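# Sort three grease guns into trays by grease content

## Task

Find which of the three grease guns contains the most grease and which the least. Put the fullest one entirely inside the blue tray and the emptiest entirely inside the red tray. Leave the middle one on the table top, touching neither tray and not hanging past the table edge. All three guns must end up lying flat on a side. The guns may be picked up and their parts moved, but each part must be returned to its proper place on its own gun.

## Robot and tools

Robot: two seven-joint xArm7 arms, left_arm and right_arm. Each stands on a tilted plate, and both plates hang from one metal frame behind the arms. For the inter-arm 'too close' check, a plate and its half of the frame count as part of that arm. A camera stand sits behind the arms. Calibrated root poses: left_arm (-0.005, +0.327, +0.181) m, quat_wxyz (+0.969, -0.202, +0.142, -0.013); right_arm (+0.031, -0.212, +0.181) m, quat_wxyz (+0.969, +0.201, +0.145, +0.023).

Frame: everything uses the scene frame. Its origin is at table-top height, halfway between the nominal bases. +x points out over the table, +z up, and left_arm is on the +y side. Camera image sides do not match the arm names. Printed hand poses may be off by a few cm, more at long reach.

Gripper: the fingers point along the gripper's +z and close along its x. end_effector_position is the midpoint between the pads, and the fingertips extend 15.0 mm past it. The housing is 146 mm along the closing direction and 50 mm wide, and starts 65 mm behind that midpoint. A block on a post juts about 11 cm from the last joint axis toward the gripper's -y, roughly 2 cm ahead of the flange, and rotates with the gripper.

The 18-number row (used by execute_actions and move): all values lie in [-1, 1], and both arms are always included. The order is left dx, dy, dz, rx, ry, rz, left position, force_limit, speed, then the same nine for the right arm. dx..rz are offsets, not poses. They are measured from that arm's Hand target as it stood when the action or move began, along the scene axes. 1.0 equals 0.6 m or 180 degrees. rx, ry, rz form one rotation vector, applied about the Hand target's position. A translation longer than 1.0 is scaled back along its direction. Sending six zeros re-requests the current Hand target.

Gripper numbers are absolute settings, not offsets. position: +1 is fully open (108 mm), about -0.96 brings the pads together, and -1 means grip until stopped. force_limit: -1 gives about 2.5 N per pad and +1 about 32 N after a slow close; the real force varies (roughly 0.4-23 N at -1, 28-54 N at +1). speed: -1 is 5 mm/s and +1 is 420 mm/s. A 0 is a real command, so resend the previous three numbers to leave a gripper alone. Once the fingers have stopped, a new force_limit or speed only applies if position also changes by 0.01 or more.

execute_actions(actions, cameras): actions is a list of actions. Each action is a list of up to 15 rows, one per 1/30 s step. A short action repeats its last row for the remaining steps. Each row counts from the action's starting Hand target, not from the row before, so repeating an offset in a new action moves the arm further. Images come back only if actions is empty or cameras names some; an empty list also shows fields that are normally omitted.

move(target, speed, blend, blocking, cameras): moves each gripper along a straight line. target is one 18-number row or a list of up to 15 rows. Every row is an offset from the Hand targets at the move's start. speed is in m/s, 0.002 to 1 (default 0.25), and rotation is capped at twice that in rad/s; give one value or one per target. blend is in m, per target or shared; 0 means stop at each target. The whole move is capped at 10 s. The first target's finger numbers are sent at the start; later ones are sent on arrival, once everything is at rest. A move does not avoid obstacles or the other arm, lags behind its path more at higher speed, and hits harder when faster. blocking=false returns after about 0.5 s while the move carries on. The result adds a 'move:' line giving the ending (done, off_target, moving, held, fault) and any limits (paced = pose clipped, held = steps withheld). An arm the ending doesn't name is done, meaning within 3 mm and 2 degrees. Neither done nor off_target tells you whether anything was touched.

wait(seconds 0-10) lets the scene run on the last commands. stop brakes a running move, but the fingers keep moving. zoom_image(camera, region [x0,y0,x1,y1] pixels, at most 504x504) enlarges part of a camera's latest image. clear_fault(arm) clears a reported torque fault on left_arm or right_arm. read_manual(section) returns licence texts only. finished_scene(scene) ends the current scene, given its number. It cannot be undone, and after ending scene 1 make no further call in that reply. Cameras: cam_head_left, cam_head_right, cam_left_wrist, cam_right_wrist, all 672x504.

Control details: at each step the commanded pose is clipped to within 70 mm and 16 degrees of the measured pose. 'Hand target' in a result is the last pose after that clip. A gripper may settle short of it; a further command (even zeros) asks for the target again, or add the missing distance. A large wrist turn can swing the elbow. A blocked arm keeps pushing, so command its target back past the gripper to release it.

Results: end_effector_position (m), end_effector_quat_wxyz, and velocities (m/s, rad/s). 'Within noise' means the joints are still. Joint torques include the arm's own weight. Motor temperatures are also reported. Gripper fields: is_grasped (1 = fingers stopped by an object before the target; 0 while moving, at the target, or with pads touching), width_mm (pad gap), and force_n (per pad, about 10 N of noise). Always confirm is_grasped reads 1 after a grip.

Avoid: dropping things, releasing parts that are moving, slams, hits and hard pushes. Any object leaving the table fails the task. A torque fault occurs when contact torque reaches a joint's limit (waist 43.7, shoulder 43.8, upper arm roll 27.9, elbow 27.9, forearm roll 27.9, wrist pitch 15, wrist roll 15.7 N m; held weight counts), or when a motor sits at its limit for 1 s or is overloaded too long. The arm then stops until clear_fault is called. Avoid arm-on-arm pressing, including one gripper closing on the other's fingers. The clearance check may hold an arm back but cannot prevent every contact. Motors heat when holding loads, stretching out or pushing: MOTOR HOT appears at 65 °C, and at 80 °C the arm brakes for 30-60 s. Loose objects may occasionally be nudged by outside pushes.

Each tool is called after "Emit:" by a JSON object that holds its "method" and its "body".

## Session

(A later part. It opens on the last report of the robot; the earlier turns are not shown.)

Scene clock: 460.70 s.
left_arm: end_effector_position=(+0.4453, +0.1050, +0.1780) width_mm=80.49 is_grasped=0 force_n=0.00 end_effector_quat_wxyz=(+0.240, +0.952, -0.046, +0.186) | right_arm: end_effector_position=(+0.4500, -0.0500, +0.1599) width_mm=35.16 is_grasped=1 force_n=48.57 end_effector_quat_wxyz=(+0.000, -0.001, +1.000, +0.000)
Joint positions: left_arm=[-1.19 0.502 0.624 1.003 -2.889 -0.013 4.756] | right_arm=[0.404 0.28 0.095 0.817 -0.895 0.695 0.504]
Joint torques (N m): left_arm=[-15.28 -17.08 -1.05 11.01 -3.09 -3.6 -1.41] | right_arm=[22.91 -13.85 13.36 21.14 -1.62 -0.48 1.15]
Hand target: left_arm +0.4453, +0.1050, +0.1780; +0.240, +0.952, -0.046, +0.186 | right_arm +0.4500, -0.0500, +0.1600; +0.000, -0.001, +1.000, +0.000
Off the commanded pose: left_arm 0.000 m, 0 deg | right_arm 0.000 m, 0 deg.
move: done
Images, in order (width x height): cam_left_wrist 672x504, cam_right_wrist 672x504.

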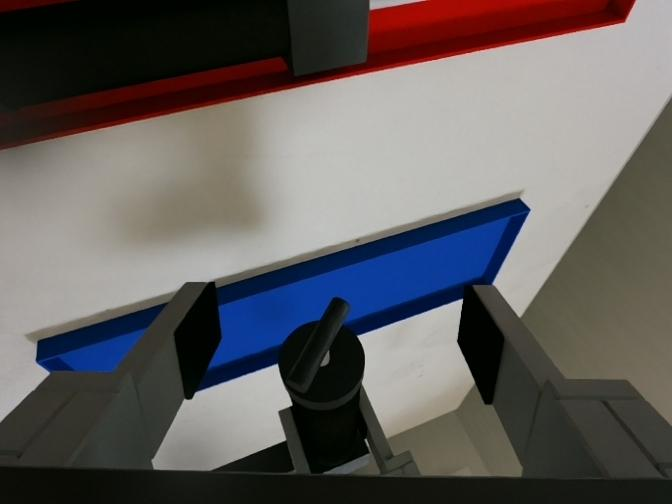

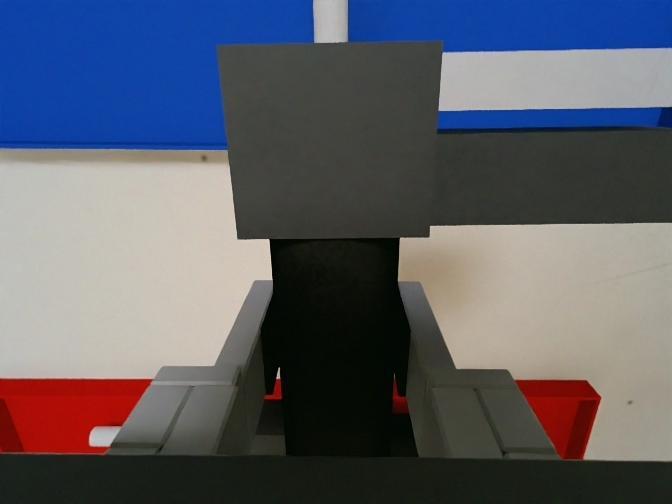

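Emit:
{"method": "move", "body": {"target": [[-0.0025,-0.06,-0.0283,0,0,0,0.5,0.5,-0.3, 0,0,0,0,0,0,-1,1.0,-0.6],[-0.0025,-0.06,-0.0283,0,0,0,-1,0.4,-0.6, 0,0,0,0,0,0,-1,1.0,-0.6]], "speed": 0.2}}

Emit:
{"method": "move", "body": {"target": [0,0.1417,0,0,0,0,-1,0.4,-0.6, 0,0,0,0,0,0,-1,1.0,-0.6], "speed": 0.06, "blocking": false}}

Emit:
{"method": "wait", "body": {"seconds": 0.1}}

Emit:
{"method": "wait", "body": {"seconds": 0.1}}

Emit:
{"method": "wait", "body": {"seconds": 0.1}}

Emit:
{"method": "wait", "body": {"seconds": 0.1}}

Emit:
{"method": "wait", "body": {"seconds": 0.1}}

Emit:
{"method": "wait", "body": {"seconds": 0.1}}

Emit:
{"method": "wait", "body": {"seconds": 0.1}}

Emit:
{"method": "wait", "body": {"seconds": 0.1}}

Emit:
{"method": "wait", "body": {"seconds": 1.0}}

Scene clock: 492.00 s.
left_arm: end_effector_position=(+0.4439, +0.0690, +0.1610) width_mm=8.31 is_grasped=1 force_n=35.02 end_effector_quat_wxyz=(+0.240, +0.952, -0.046, +0.186) | right_arm: end_effector_position=(+0.4500, -0.0500, +0.1600) width_mm=35.16 is_grasped=1 force_n=48.94 end_effector_quat_wxyz=(+0.000, -0.001, +1.000, +0.000)
Joint positions: left_arm=[-1.188 0.628 0.586 1.091 -2.934 0.004 4.72] | right_arm=[0.404 0.28 0.095 0.817 -0.896 0.695 0.504]
Joint torques (N m): left_arm=[-6.3 -21.23 -6.65 10.4 -1.42 -3.15 -1.14] | right_arm=[22.08 -14.85 13.17 19.31 -1.11 -1.25 0.98]
Hand target: left_arm +0.4438, +0.0690, +0.1610; +0.240, +0.952, -0.046, +0.186 | right_arm +0.4500, -0.0500, +0.1600; +0.000, -0.001, +1.000, +0.000
Off the commanded pose: left_arm 0.000 m, 0 deg | right_arm 0.000 m, 0 deg.
move: done

Scene clock: 492.50 s.
left_arm: end_effector_position=(+0.4438, +0.0916, +0.1610) width_mm=8.31 is_grasped=1 force_n=34.98 end_effector_quat_wxyz=(+0.240, +0.952, -0.046, +0.186) end_effector_velocity=(+0.000, +0.061, -0.002) end_effector_angular_velocity=(+0.005, +0.003, +0.003) | right_arm: end_effector_position=(+0.4500, -0.0496, +0.1601) width_mm=35.16 is_grasped=1 force_n=48.01 end_effector_quat_wxyz=(+0.000, -0.001, +1.000, +0.000)
Joint positions: left_arm=[-1.171 0.57 0.598 1.031 -2.903 0.022 4.738] | right_arm=[0.405 0.28 0.095 0.817 -0.896 0.695 0.504]
Joint velocities: left_arm=[0.053 -0.148 0.034 -0.15 0.083 0.04 0.047] | right_arm=[within noise]
Joint torques (N m): left_arm=[1.24 -27.16 9.15 3.96 3.97 -2.36 1.58] | right_arm=[9 -16.4 1.66 16.16 -0.72 2.12 0.86]
Hand target: left_arm +0.4438, +0.0978, +0.1610; +0.240, +0.952, -0.046, +0.186 | right_arm +0.4500, -0.0500, +0.1600; +0.000, -0.001, +1.000, +0.000
Tool commands: left_gripper/position=-1.0 left_gripper/force_limit=+0.4 left_gripper/speed=-0.6 right_gripper/position=-1.0 right_gripper/force_limit=+1.0 right_gripper/speed=-0.6
Off the commanded pose: left_arm 0.062 m, 0 deg | right_arm 0.000 m, 0 deg.
move: running

Scene clock: 492.60 s.
left_arm: end_effector_position=(+0.4438, +0.0976, +0.1609) width_mm=8.31 is_grasped=1 force_n=35.00 end_effector_quat_wxyz=(+0.240, +0.952, -0.046, +0.186) end_effector_velocity=(+0.001, +0.060, +0.000) end_effector_angular_velocity=(+0.001, +0.000, +0.001) | right_arm: end_effector_position=(+0.4500, -0.0497, +0.1601) width_mm=35.16 is_grasped=1 force_n=47.82 end_effector_quat_wxyz=(+0.000, -0.001, +1.000, +0.000)
Joint positions: left_arm=[-1.165 0.555 0.602 1.016 -2.894 0.026 4.743] | right_arm=[0.405 0.28 0.095 0.817 -0.896 0.695 0.504]
Joint velocities: left_arm=[0.055 -0.153 0.033 -0.148 0.087 0.039 0.048] | right_arm=[within noise]
Joint torques (N m): left_arm=[1.36 -26.86 10.22 3.52 3.85 -2.09 1.77] | right_arm=[6.33 -16.67 0.88 15.27 -0.63 2.87 0.79]
Hand target: left_arm +0.4438, +0.1037, +0.1610; +0.240, +0.952, -0.046, +0.186 | right_arm +0.4500, -0.0500, +0.1600; +0.000, -0.001, +1.000, +0.000
Tool commands: left_gripper/position=-1.0 left_gripper/force_limit=+0.4 left_gripper/speed=-0.6 right_gripper/position=-1.0 right_gripper/force_limit=+1.0 right_gripper/speed=-0.6
Off the commanded pose: left_arm 0.056 m, 0 deg | right_arm 0.000 m, 0 deg.
earlier move: running
wait: 0.10 s; no rest

Scene clock: 492.70 s.
left_arm: end_effector_position=(+0.4438, +0.1036, +0.1609) width_mm=8.31 is_grasped=1 force_n=35.01 end_effector_quat_wxyz=(+0.240, +0.952, -0.046, +0.186) end_effector_velocity=(+0.000, +0.059, +0.000) end_effector_angular_velocity=(+0.000, +0.001, +0.003) | right_arm: end_effector_position=(+0.4501, -0.0498, +0.1601) width_mm=35.16 is_grasped=1 force_n=47.69 end_effector_quat_wxyz=(+0.000, -0.001, +1.000, +0.000)
Joint positions: left_arm=[-1.16 0.54 0.605 1.001 -2.886 0.03 4.748] | right_arm=[0.405 0.28 0.095 0.817 -0.896 0.695 0.504]
Joint velocities: left_arm=[0.057 -0.15 0.032 -0.142 0.086 0.036 0.047] | right_arm=[within noise]
Joint torques (N m): left_arm=[3.23 -26.37 10.36 3.48 4 -2.16 1.43] | right_arm=[4.72 -16.91 0.51 14.31 -0.29 3.39 0.61]
Hand target: left_arm +0.4438, +0.1096, +0.1610; +0.240, +0.952, -0.046, +0.186 | right_arm +0.4500, -0.0500, +0.1600; +0.000, -0.001, +1.000, +0.000
Tool commands: left_gripper/position=-1.0 left_gripper/force_limit=+0.4 left_gripper/speed=-0.6 right_gripper/position=-1.0 right_gripper/force_limit=+1.0 right_gripper/speed=-0.6
Off the commanded pose: left_arm 0.050 m, 0 deg | right_arm 0.000 m, 0 deg.
earlier move: running
wait: 0.10 s; no rest

Scene clock: 492.80 s.
left_arm: end_effector_position=(+0.4438, +0.1094, +0.1609) width_mm=8.31 is_grasped=1 force_n=35.02 end_effector_quat_wxyz=(+0.240, +0.952, -0.046, +0.186) end_effector_velocity=(+0.000, +0.058, -0.001) end_effector_angular_velocity=(+0.001, +0.000, -0.001) | right_arm: end_effector_position=(+0.4501, -0.0498, +0.1600) width_mm=35.16 is_grasped=1 force_n=47.58 end_effector_quat_wxyz=(+0.000, -0.001, +1.000, +0.000)
Joint positions: left_arm=[-1.154 0.525 0.608 0.987 -2.877 0.034 4.752] | right_arm=[0.405 0.28 0.095 0.817 -0.896 0.695 0.504]
Joint velocities: left_arm=[0.058 -0.148 0.031 -0.139 0.09 0.034 0.046] | right_arm=[within noise]
Joint torques (N m): left_arm=[3.33 -26.61 10.81 3.63 4 -2.4 1.43] | right_arm=[3.62 -17.6 0.19 13.59 0.06 3.89 0.52]
Hand target: left_arm +0.4438, +0.1155, +0.1610; +0.240, +0.952, -0.046, +0.186 | right_arm +0.4500, -0.0500, +0.1600; +0.000, -0.001, +1.000, +0.000
Tool commands: left_gripper/position=-1.0 left_gripper/force_limit=+0.4 left_gripper/speed=-0.6 right_gripper/position=-1.0 right_gripper/force_limit=+1.0 right_gripper/speed=-0.6
Off the commanded pose: left_arm 0.045 m, 0 deg | right_arm 0.000 m, 0 deg.
earlier move: running
wait: 0.10 s; no rest

Scene clock: 492.90 s.
left_arm: end_effector_position=(+0.4438, +0.1153, +0.1609) width_mm=8.31 is_grasped=1 force_n=35.03 end_effector_quat_wxyz=(+0.240, +0.952, -0.046, +0.186) end_effector_velocity=(+0.000, +0.060, +0.000) end_effector_angular_velocity=(+0.000, +0.000, -0.001) | right_arm: end_effector_position=(+0.4501, -0.0499, +0.1600) width_mm=35.16 is_grasped=1 force_n=47.45 end_effector_quat_wxyz=(+0.000, -0.001, +1.000, +0.000)
Joint positions: left_arm=[-1.148 0.51 0.611 0.973 -2.868 0.037 4.757] | right_arm=[0.405 0.28 0.094 0.817 -0.895 0.695 0.504]
Joint velocities: left_arm=[0.062 -0.152 0.031 -0.138 0.094 0.032 0.047] | right_arm=[within noise]
Joint torques (N m): left_arm=[3.61 -25.83 11.31 3.39 3.97 -2.7 1.6] | right_arm=[2.74 -17.79 -0.15 12.63 0.26 4.05 0.37]
Hand target: left_arm +0.4438, +0.1214, +0.1610; +0.240, +0.952, -0.046, +0.186 | right_arm +0.4500, -0.0500, +0.1600; +0.000, -0.001, +1.000, +0.000
Tool commands: left_gripper/position=-1.0 left_gripper/force_limit=+0.4 left_gripper/speed=-0.6 right_gripper/position=-1.0 right_gripper/force_limit=+1.0 right_gripper/speed=-0.6
Off the commanded pose: left_arm 0.039 m, 0 deg | right_arm 0.000 m, 0 deg.
earlier move: running
wait: 0.10 s; no rest

Scene clock: 493.00 s.
left_arm: end_effector_position=(+0.4438, +0.1212, +0.1609) width_mm=8.31 is_grasped=1 force_n=35.03 end_effector_quat_wxyz=(+0.240, +0.952, -0.046, +0.186) end_effector_velocity=(+0.000, +0.058, +0.000) end_effector_angular_velocity=(+0.000, +0.000, +0.000) | right_arm: end_effector_position=(+0.4501, -0.0499, +0.1600) width_mm=35.16 is_grasped=1 force_n=47.32 end_effector_quat_wxyz=(+0.000, -0.001, +1.000, +0.000)
Joint positions: left_arm=[-1.142 0.495 0.614 0.96 -2.858 0.04 4.761] | right_arm=[0.405 0.28 0.094 0.817 -0.895 0.695 0.504]
Joint velocities: left_arm=[0.063 -0.149 0.03 -0.132 0.095 0.029 0.045] | right_arm=[within noise]
Joint torques (N m): left_arm=[4.15 -25.65 11.84 2.96 4.21 -2.74 1.78] | right_arm=[2.02 -18.22 -0.44 11.76 0.52 4.3 0.27]
Hand target: left_arm +0.4438, +0.1273, +0.1610; +0.240, +0.952, -0.046, +0.186 | right_arm +0.4500, -0.0500, +0.1600; +0.000, -0.001, +1.000, +0.000
Tool commands: left_gripper/position=-1.0 left_gripper/force_limit=+0.4 left_gripper/speed=-0.6 right_gripper/position=-1.0 right_gripper/force_limit=+1.0 right_gripper/speed=-0.6
Off the commanded pose: left_arm 0.033 m, 0 deg | right_arm 0.000 m, 0 deg.
earlier move: running
wait: 0.10 s; no rest

Scene clock: 493.10 s.
left_arm: end_effector_position=(+0.4438, +0.1272, +0.1609) width_mm=8.31 is_grasped=1 force_n=35.04 end_effector_quat_wxyz=(+0.240, +0.952, -0.046, +0.186) end_effector_velocity=(+0.001, +0.058, +0.001) end_effector_angular_velocity=(-0.002, -0.001, +0.004) | right_arm: end_effector_position=(+0.4501, -0.0499, +0.1600) width_mm=35.16 is_grasped=1 force_n=47.04 end_effector_quat_wxyz=(+0.000, -0.001, +1.000, +0.000)
Joint positions: left_arm=[-1.135 0.48 0.617 0.946 -2.849 0.043 4.766] | right_arm=[0.405 0.28 0.094 0.817 -0.895 0.695 0.504]
Joint velocities: left_arm=[0.066 -0.151 0.03 -0.128 0.095 0.026 0.044] | right_arm=[within noise]
Joint torques (N m): left_arm=[3.83 -24.64 11.84 3.02 4.03 -3.25 1.79] | right_arm=[1.34 -18.67 -0.75 10.72 0.49 4.35 0.18]
Hand target: left_arm +0.4438, +0.1332, +0.1610; +0.240, +0.952, -0.046, +0.186 | right_arm +0.4500, -0.0500, +0.1600; +0.000, -0.001, +1.000, +0.000
Tool commands: left_gripper/position=-1.0 left_gripper/force_limit=+0.4 left_gripper/speed=-0.6 right_gripper/position=-1.0 right_gripper/force_limit=+1.0 right_gripper/speed=-0.6
Off the commanded pose: left_arm 0.027 m, 0 deg | right_arm 0.000 m, 0 deg.
earlier move: running
wait: 0.10 s; no rest

Scene clock: 493.20 s.
left_arm: end_effector_position=(+0.4438, +0.1331, +0.1609) width_mm=8.31 is_grasped=1 force_n=35.04 end_effector_quat_wxyz=(+0.240, +0.952, -0.046, +0.186) end_effector_velocity=(+0.000, +0.060, +0.000) end_effector_angular_velocity=(+0.001, +0.000, -0.001) | right_arm: end_effector_position=(+0.4501, -0.0499, +0.1600) width_mm=35.16 is_grasped=1 force_n=46.91 end_effector_quat_wxyz=(+0.000, -0.001, +1.000, +0.000)
Joint positions: left_arm=[-1.129 0.465 0.62 0.933 -2.839 0.045 4.77] | right_arm=[0.405 0.28 0.094 0.817 -0.895 0.695 0.504]
Joint velocities: left_arm=[0.071 -0.154 0.029 -0.13 0.104 0.023 0.044] | right_arm=[within noise]
Joint torques (N m): left_arm=[5.47 -25.05 12.38 2.86 4.78 -3.67 1.6] | right_arm=[0.94 -18.9 -0.86 9.88 0.66 4.39 0.03]
Hand target: left_arm +0.4438, +0.1391, +0.1610; +0.240, +0.952, -0.046, +0.186 | right_arm +0.4500, -0.0500, +0.1600; +0.000, -0.001, +1.000, +0.000
Tool commands: left_gripper/position=-1.0 left_gripper/force_limit=+0.4 left_gripper/speed=-0.6 right_gripper/position=-1.0 right_gripper/force_limit=+1.0 right_gripper/speed=-0.6
Off the commanded pose: left_arm 0.021 m, 0 deg | right_arm 0.000 m, 0 deg.
earlier move: running
wait: 0.10 s; no rest

Scene clock: 493.30 s.
left_arm: end_effector_position=(+0.4438, +0.1390, +0.1609) width_mm=8.31 is_grasped=1 force_n=35.02 end_effector_quat_wxyz=(+0.240, +0.952, -0.046, +0.186) end_effector_velocity=(+0.000, +0.059, +0.000) end_effector_angular_velocity=(+0.001, +0.000, -0.001) | right_arm: end_effector_position=(+0.4501, -0.0499, +0.1600) width_mm=35.16 is_grasped=1 force_n=46.82 end_effector_quat_wxyz=(+0.000, -0.001, +1.000, +0.000)
Joint positions: left_arm=[-1.122 0.45 0.623 0.921 -2.828 0.047 4.775] | right_arm=[0.405 0.28 0.094 0.817 -0.895 0.695 0.504]
Joint velocities: left_arm=[0.072 -0.152 0.027 -0.126 0.106 0.02 0.042] | right_arm=[within noise]
Joint torques (N m): left_arm=[5.85 -24.56 12.96 3.53 4.37 -4.01 1.76] | right_arm=[0.55 -19.39 -1.1 8.88 0.53 4.52 -0.12]
Hand target: left_arm +0.4438, +0.1450, +0.1610; +0.240, +0.952, -0.046, +0.186 | right_arm +0.4500, -0.0500, +0.1600; +0.000, -0.001, +1.000, +0.000
Tool commands: left_gripper/position=-1.0 left_gripper/force_limit=+0.4 left_gripper/speed=-0.6 right_gripper/position=-1.0 right_gripper/force_limit=+1.0 right_gripper/speed=-0.6
Off the commanded pose: left_arm 0.015 m, 0 deg | right_arm 0.000 m, 0 deg.
earlier move: running
wait: 0.10 s; no rest

Scene clock: 493.77 s.
left_arm: end_effector_position=(+0.4439, +0.1541, +0.1610) width_mm=8.31 is_grasped=1 force_n=35.04 end_effector_quat_wxyz=(+0.240, +0.952, -0.046, +0.186) | right_arm: end_effector_position=(+0.4501, -0.0500, +0.1600) width_mm=35.16 is_grasped=1 force_n=46.47 end_effector_quat_wxyz=(+0.000, -0.001, +1.000, +0.000)
Joint positions: left_arm=[-1.101 0.41 0.629 0.89 -2.8 0.051 4.784] | right_arm=[0.405 0.28 0.094 0.817 -0.895 0.695 0.504]
Joint torques (N m): left_arm=[6.07 -22.65 5.82 3.61 3.96 -4.32 1.22] | right_arm=[-1.11 -20.7 -1.42 5.9 0.64 4.62 -0.79]
Hand target: left_arm +0.4438, +0.1541, +0.1610; +0.240, +0.952, -0.046, +0.186 | right_arm +0.4500, -0.0500, +0.1600; +0.000, -0.001, +1.000, +0.000
Tool commands: left_gripper/position=-1.0 left_gripper/force_limit=+0.4 left_gripper/speed=-0.6 right_gripper/position=-1.0 right_gripper/force_limit=+1.0 right_gripper/speed=-0.6
Off the commanded pose: left_arm 0.000 m, 0 deg | right_arm 0.000 m, 0 deg.
earlier move: done
wait: 0.47 of 1 s (the move ended)

Emit:
{"method": "move", "body": {"target": [[0,-0.1417,0,0,0,0,-1,0.4,-0.6, 0,0,0,0,0,0,-1,1.0,-0.6],[0,-0.1417,0,0,0,0,0.2,0.5,-0.3, 0,0,0,0,0,0,-1,1.0,-0.6],[0,0.0248,0.03,0,0,0,0.2,0.5,-0.3, 0,-0.1167,0,0,0,0,-1,1.0,-0.6],[-0.0047,-0.0318,0.015,0.0277,0.2186,0.512,0.2,0.5,-0.3, 0.0833,-0.1667,0,0,0,-0.5,-1,1.0,-0.6],[-0.0047,-0.0318,-0.185,0.0277,0.2186,0.512,0.2,0.5,-0.3, 0.0833,-0.1667,0,0,0,-0.5,-1,1.0,-0.6],[-0.0047,-0.0318,-0.225,0.0277,0.2186,0.512,0.2,0.5,-0.3, 0.0833,-0.1667,0,0,0,-0.5,-1,1.0,-0.6],[-0.0047,-0.0318,-0.225,0.0277,0.2186,0.512,-1,0.7,-0.6, 0.0833,-0.1667,0,0,0,-0.5,-1,1.0,-0.6]], "speed": [0.08,0.1,0.3,0.5,0.3,0.12,0.1], "blend": [0,0,0.02,0.01,0.005,0,0], "cameras": ["cam_left_wrist","cam_right_wrist","cam_head_left"]}}

Scene clock: 587.43 s.
left_arm: end_effector_position=(+0.4536, +0.1262, +0.0516) width_mm=64.00 is_grasped=0 force_n=0.00 end_effector_quat_wxyz=(+0.021, +0.700, +0.714, -0.011) | right_arm: end_effector_position=(+0.5000, -0.1500, +0.1600) width_mm=35.16 is_grasped=1 force_n=46.85 end_effector_quat_wxyz=(+0.000, +0.707, +0.708, +0.000)
Joint positions: left_arm=[-1.093 1.289 0.994 1.666 -3.875 -0.728 3.794] | right_arm=[0.332 0.137 -0.07 0.783 -0.831 0.644 1.774]
Joint torques (N m): left_arm=[-10.83 -37.62 5.58 7.22 -0.6 0.14 -0.01] | right_arm=[21.22 -13.37 7.3 14.05 -1.26 -0.6 1.16]
Motor temperatures (°C): left_arm=[33 36 35 34 32 33 33] | right_arm=[33 40 39 29 31 34 35]
Hand target: left_arm +0.4536, +0.1262, +0.0516; +0.021, +0.700, +0.714, -0.011 (not the last commanded pose) | right_arm +0.5000, -0.1500, +0.1600; +0.000, +0.707, +0.708, +0.000
Tool commands: left_gripper/position=+0.2 left_gripper/force_limit=+0.5 left_gripper/speed=-0.3 right_gripper/position=-1.0 right_gripper/force_limit=+1.0 right_gripper/speed=-0.6
Off the commanded pose: left_arm 0.030 m, 3 deg | right_arm 0.000 m, 0 deg.
TORQUE FAULT: the external load on joint 2 (shoulder) of the left arm reached its load limit, and that arm stopped. The contact can be on any part of that arm beyond that joint, not only on its tool. A torque fault puts only its own arm into a fault stop. That arm's remaining commands of this call were not run. The hold on joint 2 (shoulder) of that arm was moved back by the arm itself, up to 3 degrees, as the stop began. That arm is still stopped at the end of this call. While its stop runs, that arm, its gripper or tool too, takes no new command.
CLEAR FAULT: the left arm stays stopped (state 4) until you call clear_fault(arm="left_arm").
End effector pose when the fault began: left_arm: position (+0.4407, +0.1346, +0.0315), quat_wxyz (+0.000, +0.707, +0.707, -0.001)
Joint positions when the fault began: left_arm=[-1.093 1.34 0.994 1.665 -3.875 -0.726 3.794]
move: fault (left_arm); path passed 6 of 7 targets; target 7's new numbers were not sent
Images, in order (width x height): cam_head_left 672x504, cam_left_wrist 672x504, cam_right_wrist 672x504.

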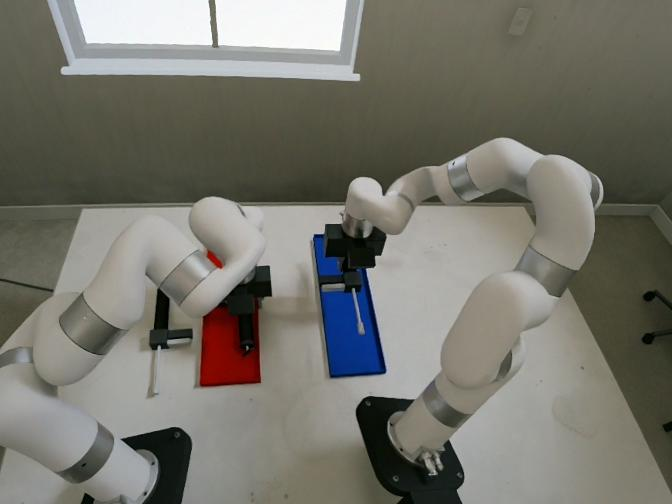

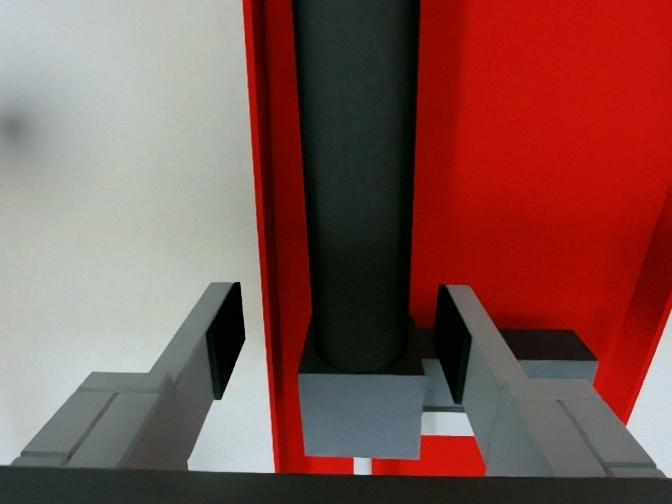

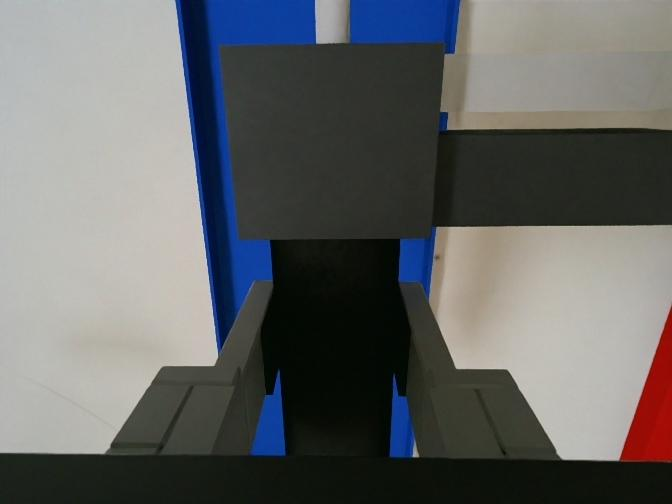

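Emit:
{"method": "clear_fault", "body": {"arm": "left_arm"}}

Emit:
{"method": "move", "body": {"target": [-0.0293,0.0147,0.014,0.0144,0.0045,-0.0063,-0.1,0.5,-0.3, 0,0,0,0,0,0,-1,1.0,-0.6], "speed": 0.1, "cameras": ["cam_left_wrist"]}}

Scene clock: 620.53 s.
left_arm: end_effector_position=(+0.4536, +0.1262, +0.0516) width_mm=64.00 is_grasped=0 force_n=0.00 end_effector_quat_wxyz=(+0.021, +0.700, +0.714, -0.011) | right_arm: end_effector_position=(+0.5000, -0.1500, +0.1600) width_mm=35.16 is_grasped=1 force_n=46.85 end_effector_quat_wxyz=(+0.000, +0.707, +0.708, +0.000)
Joint positions: left_arm=[-1.093 1.289 0.994 1.666 -3.875 -0.728 3.794] | right_arm=[0.332 0.137 -0.07 0.783 -0.831 0.644 1.774]
Joint torques (N m): left_arm=[-11.14 -37.63 5.54 7.26 -0.23 0.1 0.08] | right_arm=[20.51 -15.74 9.1 13.37 -1.32 -1.68 1.14]
Hand target: left_arm +0.4536, +0.1262, +0.0516; +0.021, +0.700, +0.714, -0.011 (not the last commanded pose) | right_arm +0.5000, -0.1500, +0.1600; +0.000, +0.707, +0.708, +0.000
Tool commands: left_gripper/position=+0.2 left_gripper/force_limit=+0.5 left_gripper/speed=-0.3 right_gripper/position=-1.0 right_gripper/force_limit=+1.0 right_gripper/speed=-0.6
Off the commanded pose: left_arm 0.030 m, 3 deg | right_arm 0.000 m, 0 deg.
TORQUE FAULT, CONTINUED: the left arm's stop, for the torque fault of joint 2 (shoulder) that an earlier result reported, is over. The call counts as one of the actions that you can send in this scene. The hold on joint 2 (shoulder) of that arm was moved back by the arm itself, up to 3 degrees, as the stop began. That arm's target is now where it stood when the stop ended, not its last command. That arm's gripper keeps its grip as last carried out, and that arm accepts commands again: back off and push less far.
CLEAR FAULT: your call cleared the left arm's torque fault. If a joint's load stays at its limit, that arm stops again at once.

Scene clock: 621.37 s.
left_arm: end_effector_position=(+0.4360, +0.1351, +0.0599) width_mm=47.51 is_grasped=0 force_n=0.00 end_effector_quat_wxyz=(+0.000, +0.707, +0.707, +0.000) | right_arm: end_effector_position=(+0.5000, -0.1500, +0.1600) width_mm=35.16 is_grasped=1 force_n=46.85 end_effector_quat_wxyz=(+0.000, +0.707, +0.708, +0.000)
Joint positions: left_arm=[-1.154 1.283 1.015 1.606 -3.845 -0.744 3.777] | right_arm=[0.332 0.137 -0.07 0.783 -0.831 0.644 1.774]
Joint torques (N m): left_arm=[-18.06 -37.32 10.63 6.47 2.41 -6.18 -1.22] | right_arm=[20.56 -15.95 9.2 13.43 -1.31 -1.67 1.14]
Hand target: left_arm +0.4360, +0.1350, +0.0600; +0.000, +0.707, +0.707, +0.000 | right_arm +0.5000, -0.1500, +0.1600; +0.000, +0.707, +0.708, +0.000
Off the commanded pose: left_arm 0.000 m, 0 deg | right_arm 0.000 m, 0 deg.
move: done
Images, in order (width x height): cam_left_wrist 672x504.

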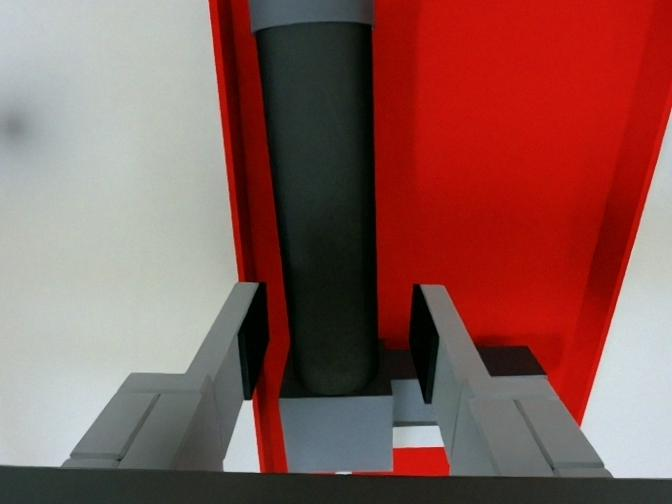

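Emit:
{"method": "move", "body": {"target": [[0,-0.0067,0,0,0,0.0144,-0.218,0.5,-0.3, 0,0,0,0,0,0,-1,1.0,-0.6],[0,-0.0067,-0.055,0,0,0.0144,-0.218,0.5,-0.3, 0,0,0,0,0,0,-1,1.0,-0.6],[0,-0.0067,-0.055,0,0,0.0144,-1,0.7,-0.6, 0,0,0,0,0,0,-1,1.0,-0.6],[0,-0.0067,0.1167,0,0,0.0144,-1,0.7,-0.6, 0,0,0,0,0,0,-1,1.0,-0.6],[0,0.5417,0.1167,0,0,0.0144,-1,0.7,-0.6, 0.0367,0.4167,-0.0167,0,0,0,-1,1.0,-0.6],[0,0.5417,-0.0333,0,0,0.0144,-1,0.7,-0.6, 0.0367,0.4167,-0.0167,0,0,0,-1,1.0,-0.6],[0,0.5417,-0.0633,0,0,0.0144,-1,0.7,-0.6, 0.0367,0.4167,-0.0167,0,0,0,-1,1.0,-0.6],[0,0.5417,-0.0633,0,0,0.0144,0.0,0.5,-0.5, 0.0367,0.4167,-0.0167,0,0,0,-1,1.0,-0.6],[0,0.5417,0.1,0,0,0.0144,0.0,0.5,-0.5, 0.0367,0.4167,-0.0167,0,0,0,-1,1.0,-0.6]], "speed": [0.1,0.08,0.1,0.25,0.5,0.3,0.12,0.1,0.3], "blend": [0,0,0,0.02,0.02,0.01,0,0,0], "cameras": ["cam_left_wrist","cam_right_wrist","cam_head_left"]}}

Scene clock: 683.97 s.
left_arm: end_effector_position=(+0.4360, +0.4601, +0.1200) width_mm=53.00 is_grasped=0 force_n=0.00 end_effector_quat_wxyz=(+0.000, +0.691, +0.723, +0.000) | right_arm: end_effector_position=(+0.5220, +0.1000, +0.1499) width_mm=35.16 is_grasped=1 force_n=46.88 end_effector_quat_wxyz=(+0.000, +0.707, +0.708, +0.000)
Joint positions: left_arm=[-0.919 0.582 1.277 1.082 -3.567 -0.536 4.379] | right_arm=[0.588 0.75 0.079 1.447 -0.75 0.88 2.021]
Joint torques (N m): left_arm=[-13.21 -9.66 6.9 6.03 2.38 -6.34 -1.38] | right_arm=[29.48 -20.53 15.44 24.7 1.3 -0.73 -1.57]
Hand target: left_arm +0.4360, +0.4601, +0.1200; +0.000, +0.691, +0.723, +0.000 | right_arm +0.5220, +0.1000, +0.1499; +0.000, +0.707, +0.708, +0.000
Off the commanded pose: left_arm 0.000 m, 0 deg | right_arm 0.000 m, 0 deg.
move: done; blend cut to 0.009 m at target 6; limits=paced
Images, in order (width x height): cam_head_left 672x504, cam_left_wrist 672x504, cam_right_wrist 672x504.

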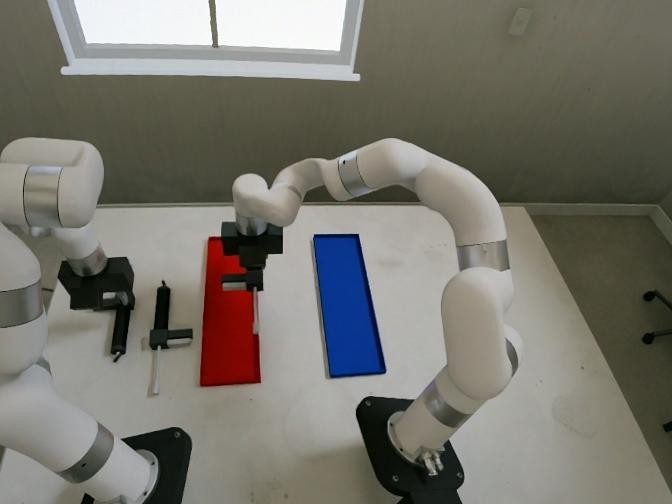

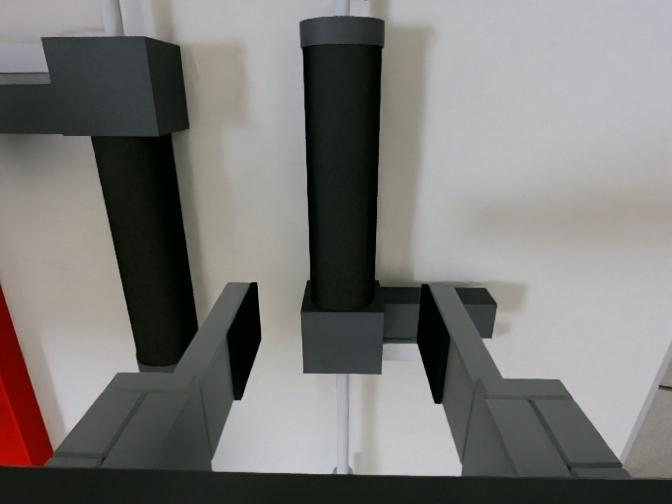

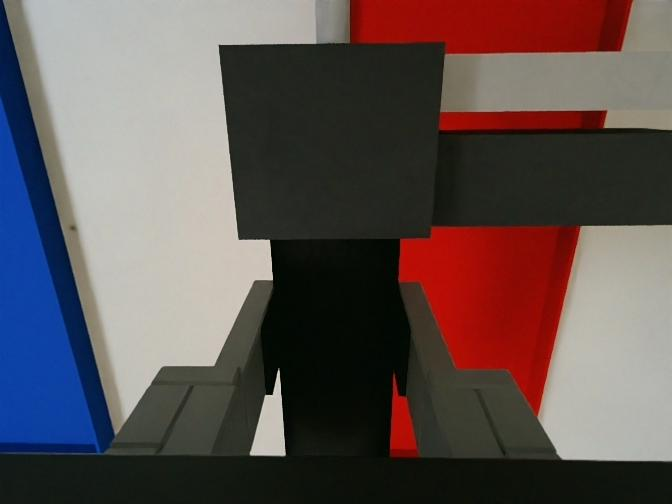

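Emit:
{"method": "move", "body": {"target": [[-0.0157,-0.1743,0,0,0,-0.0033,0.0,0.5,-0.5, 0,0.0777,0,0,0,0.0072,-1,1.0,-0.6],[-0.0157,-0.1743,-0.1167,0,0,-0.0033,0.0,0.5,-0.5, 0,0.0777,-0.1667,0,0,0.0072,-1,1.0,-0.6],[-0.0157,-0.1743,-0.1633,0,0,-0.0033,0.0,0.5,-0.5, 0,0.0777,-0.2067,0,0,0.0072,-1,1.0,-0.6],[-0.0157,-0.1743,-0.1633,0,0,-0.0033,-1,0.7,-0.6, 0,0.0777,-0.2067,0,0,0.0072,-0.1,0.5,-0.5],[-0.0157,-0.1743,0.0167,0,0,-0.0033,-1,0.7,-0.6, 0,0.0777,0,0,0,0.0072,-0.1,0.5,-0.5],[-0.06,-0.4,0.0167,0,0,-0.0144,-1,0.7,-0.6, -0.12,-0.5333,0.0833,0,0,0,-0.1,0.5,-0.5],[-0.06,-0.7067,0.0167,0,0,-0.0144,-1,0.7,-0.6, -0.12,-0.5333,0.0833,0,0,0,-0.1,0.5,-0.5],[-0.06,-0.7067,-0.1333,0,0,-0.0144,-1,0.7,-0.6, -0.12,-0.5333,0.0833,0,0,0,-0.1,0.5,-0.5],[-0.06,-0.7067,-0.1633,0,0,-0.0144,-1,0.7,-0.6, -0.12,-0.5333,0.0833,0,0,0,-0.1,0.5,-0.5],[-0.06,-0.7067,-0.1633,0,0,-0.0144,0.0,0.5,-0.5, -0.12,-0.5333,0.0833,0,0,0,-0.1,0.5,-0.5],[-0.06,-0.7067,0.0167,0,0,-0.0144,0.0,0.5,-0.5, -0.12,-0.5333,0.0833,0,0,0,-0.1,0.5,-0.5]], "speed": [0.4,0.3,0.12,0.1,0.25,0.5,0.4,0.3,0.12,0.1,0.25], "blend": [0.01,0.01,0,0,0.01,0.03,0.02,0.01,0,0,0], "cameras": ["cam_left_wrist","cam_right_wrist","cam_head_left"]}}

Scene clock: 725.60 s.
left_arm: end_effector_position=(+0.4000, +0.0361, +0.1299) width_mm=53.00 is_grasped=0 force_n=0.00 end_effector_quat_wxyz=(+0.000, +0.707, +0.707, +0.000) | right_arm: end_effector_position=(+0.4500, -0.2200, +0.1999) width_mm=47.50 is_grasped=0 force_n=0.00 end_effector_quat_wxyz=(+0.000, +0.707, +0.708, +0.000)
Joint positions: left_arm=[-1.324 1.395 1.084 1.842 -3.851 -0.993 3.504] | right_arm=[0.301 -0.214 -0.111 0.534 -0.797 0.699 1.634]
Joint torques (N m): left_arm=[-18.63 -40.65 12.04 7.36 2.41 -6.2 -1.35] | right_arm=[3.27 -14.14 5.52 12.35 1.37 -0.42 -1.54]
Hand target: left_arm +0.4000, +0.0360, +0.1300; +0.000, +0.707, +0.707, +0.000 | right_arm +0.4500, -0.2200, +0.1999; +0.000, +0.707, +0.708, +0.000
Off the commanded pose: left_arm 0.000 m, 0 deg | right_arm 0.000 m, 0 deg.
move: done; blend cut to 0.009 m at target 8; limits=paced
Images, in order (width x height): cam_head_left 672x504, cam_left_wrist 672x504, cam_right_wrist 672x504.

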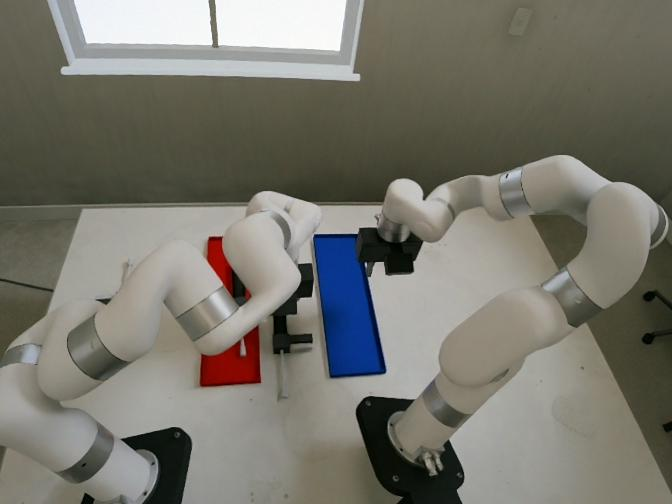

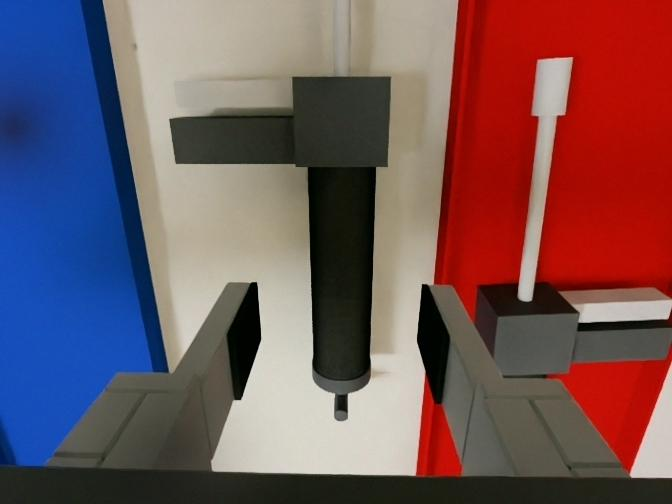

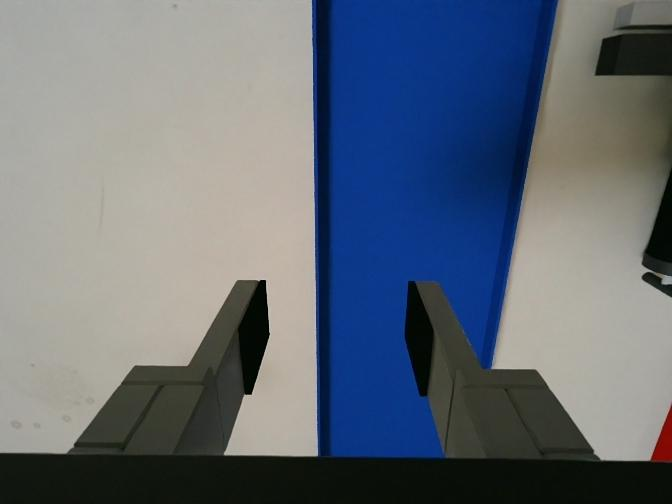

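Emit:
{"method": "move", "body": {"target": [[0,0.49,0.15,0,0,0,0.0,0.5,-0.5, -0.05,0.1667,-0.0833,0,0,0,0.0,0.5,-0.5],[0,0.49,0.15,0,0,0,0.0,0.5,-0.5, -0.08,0.425,-0.1167,0,0,0,0.0,0.5,-0.5],[0,0.49,0.15,0,0,0,0.0,0.5,-0.5, -0.08,0.425,-0.25,0,0,0,0.0,0.5,-0.5],[0,0.49,0.15,0,0,0,0.0,0.5,-0.5, -0.08,0.425,-0.2967,0,0,0,0.0,0.5,-0.5],[0,0.49,0.15,0,0,0,0.0,0.5,-0.5, -0.08,0.425,-0.2967,0,0,0,-1,1.0,-0.6],[0,0.49,0.15,0,0,0,0.0,0.5,-0.5, -0.08,0.425,-0.1333,0,0,0,-1,1.0,-0.6],[0,0.49,0.15,0,0,0,0.0,0.5,-0.5, 0.1158,0.1467,-0.1333,0,0,0,-1,1.0,-0.6],[0,0.49,0.15,0,0,0,0.0,0.5,-0.5, 0.1158,0.1467,-0.25,0,0,0,-1,1.0,-0.6],[0,0.49,0.15,0,0,0,0.0,0.5,-0.5, 0.1158,0.1467,-0.29,0,0,0,-1,1.0,-0.6],[0,0.49,0.15,0,0,0,0.0,0.5,-0.5, 0.1158,0.1467,-0.29,0,0,0,-0.1,0.5,-0.5],[0,0.49,0.15,0,0,0,0.0,0.5,-0.5, 0.1158,0.1467,-0.0333,0,0,0,-0.1,0.5,-0.5]], "speed": [0.5,0.4,0.3,0.12,0.1,0.25,0.4,0.3,0.12,0.1,0.3], "blend": [0.02,0.01,0.01,0,0,0.02,0.02,0.01,0,0,0], "cameras": ["all"]}}

Scene clock: 754.03 s.
left_arm: end_effector_position=(+0.4000, +0.3301, +0.2200) width_mm=53.00 is_grasped=0 force_n=0.00 end_effector_quat_wxyz=(+0.000, +0.707, +0.707, +0.000) | right_arm: end_effector_position=(+0.5195, -0.1320, +0.1799) width_mm=47.49 is_grasped=0 force_n=0.00 end_effector_quat_wxyz=(+0.000, +0.707, +0.708, +0.000)
Joint positions: left_arm=[-1.571 0.7 1.539 0.996 -3.528 -0.74 4.025] | right_arm=[0.303 0.16 0.018 0.87 -0.776 0.722 1.751]
Joint torques (N m): left_arm=[-14 -12.52 5.11 8.45 -1.91 -6.14 -0.87] | right_arm=[20.9 -19.27 11.82 13.17 1.35 -0.37 -1.55]
Hand target: left_arm +0.4000, +0.3300, +0.2200; +0.000, +0.707, +0.707, +0.000 | right_arm +0.5195, -0.1319, +0.1799; +0.000, +0.707, +0.708, +0.000
Off the commanded pose: left_arm 0.000 m, 0 deg | right_arm 0.000 m, 0 deg.
move: done; limits=paced

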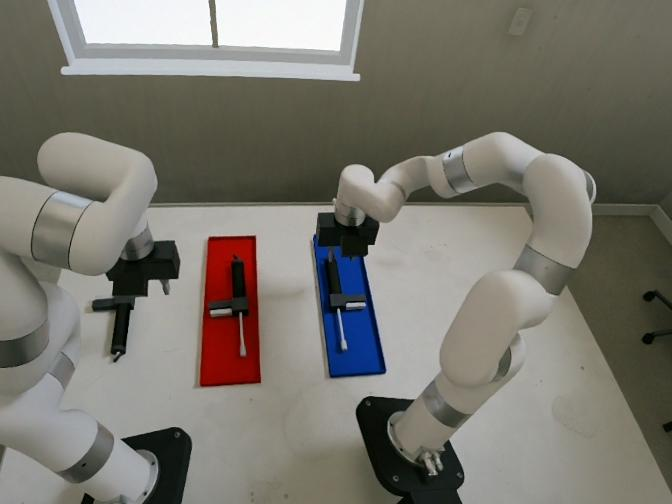

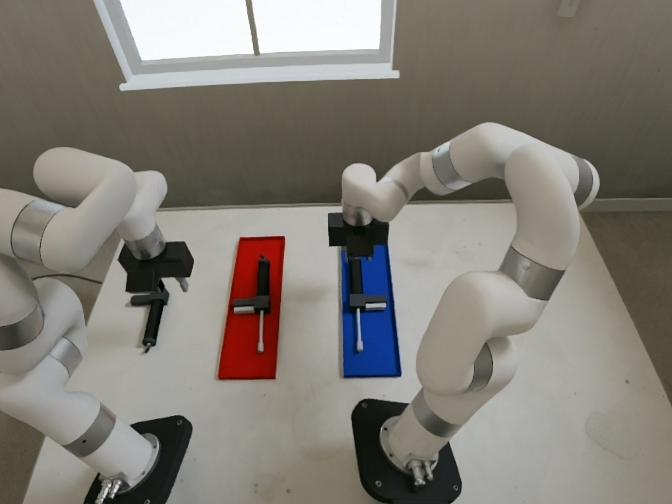

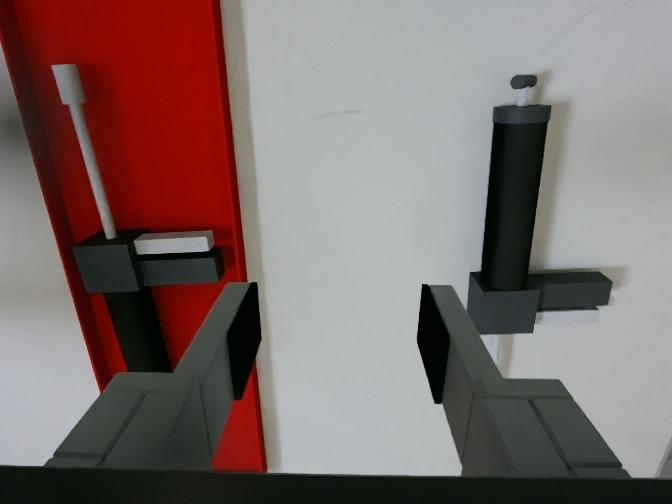

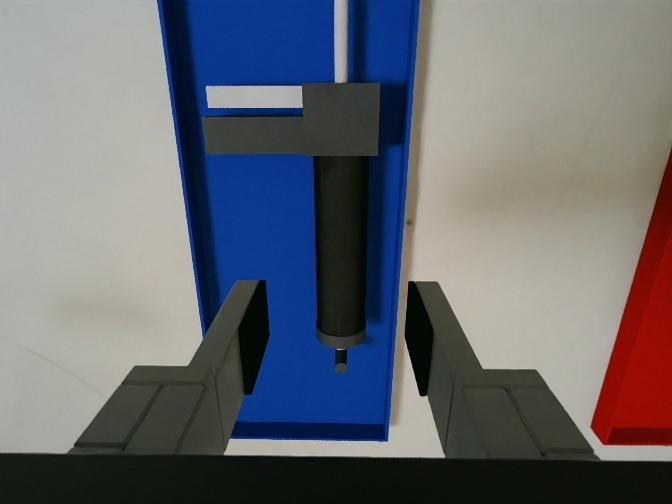

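Emit:
{"method": "zoom_image", "body": {"camera": "cam_left_wrist", "region": [40, 200, 270, 400]}}

Emit:
{"method": "zoom_image", "body": {"camera": "cam_head_left", "region": [190, 225, 400, 395]}}

Scaled by 2.191 from the camera's 672x504 image, which has a finer 960x720 frame.

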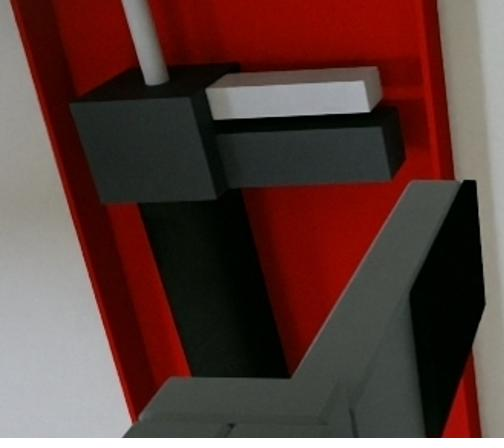

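Scaled by 2.400 from the camera's 672x504 image, which has a finer 960x720 frame.

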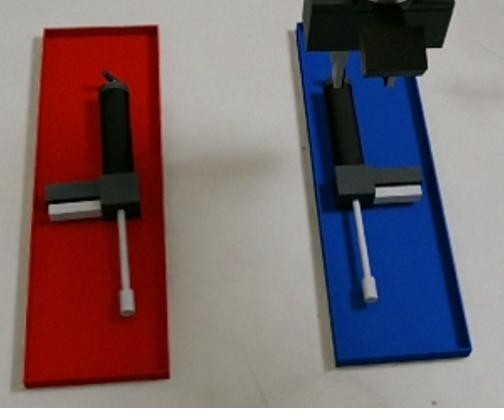

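Emit:
{"method": "finished_scene", "body": {"scene": 3}}

The scene is finished: the task was done.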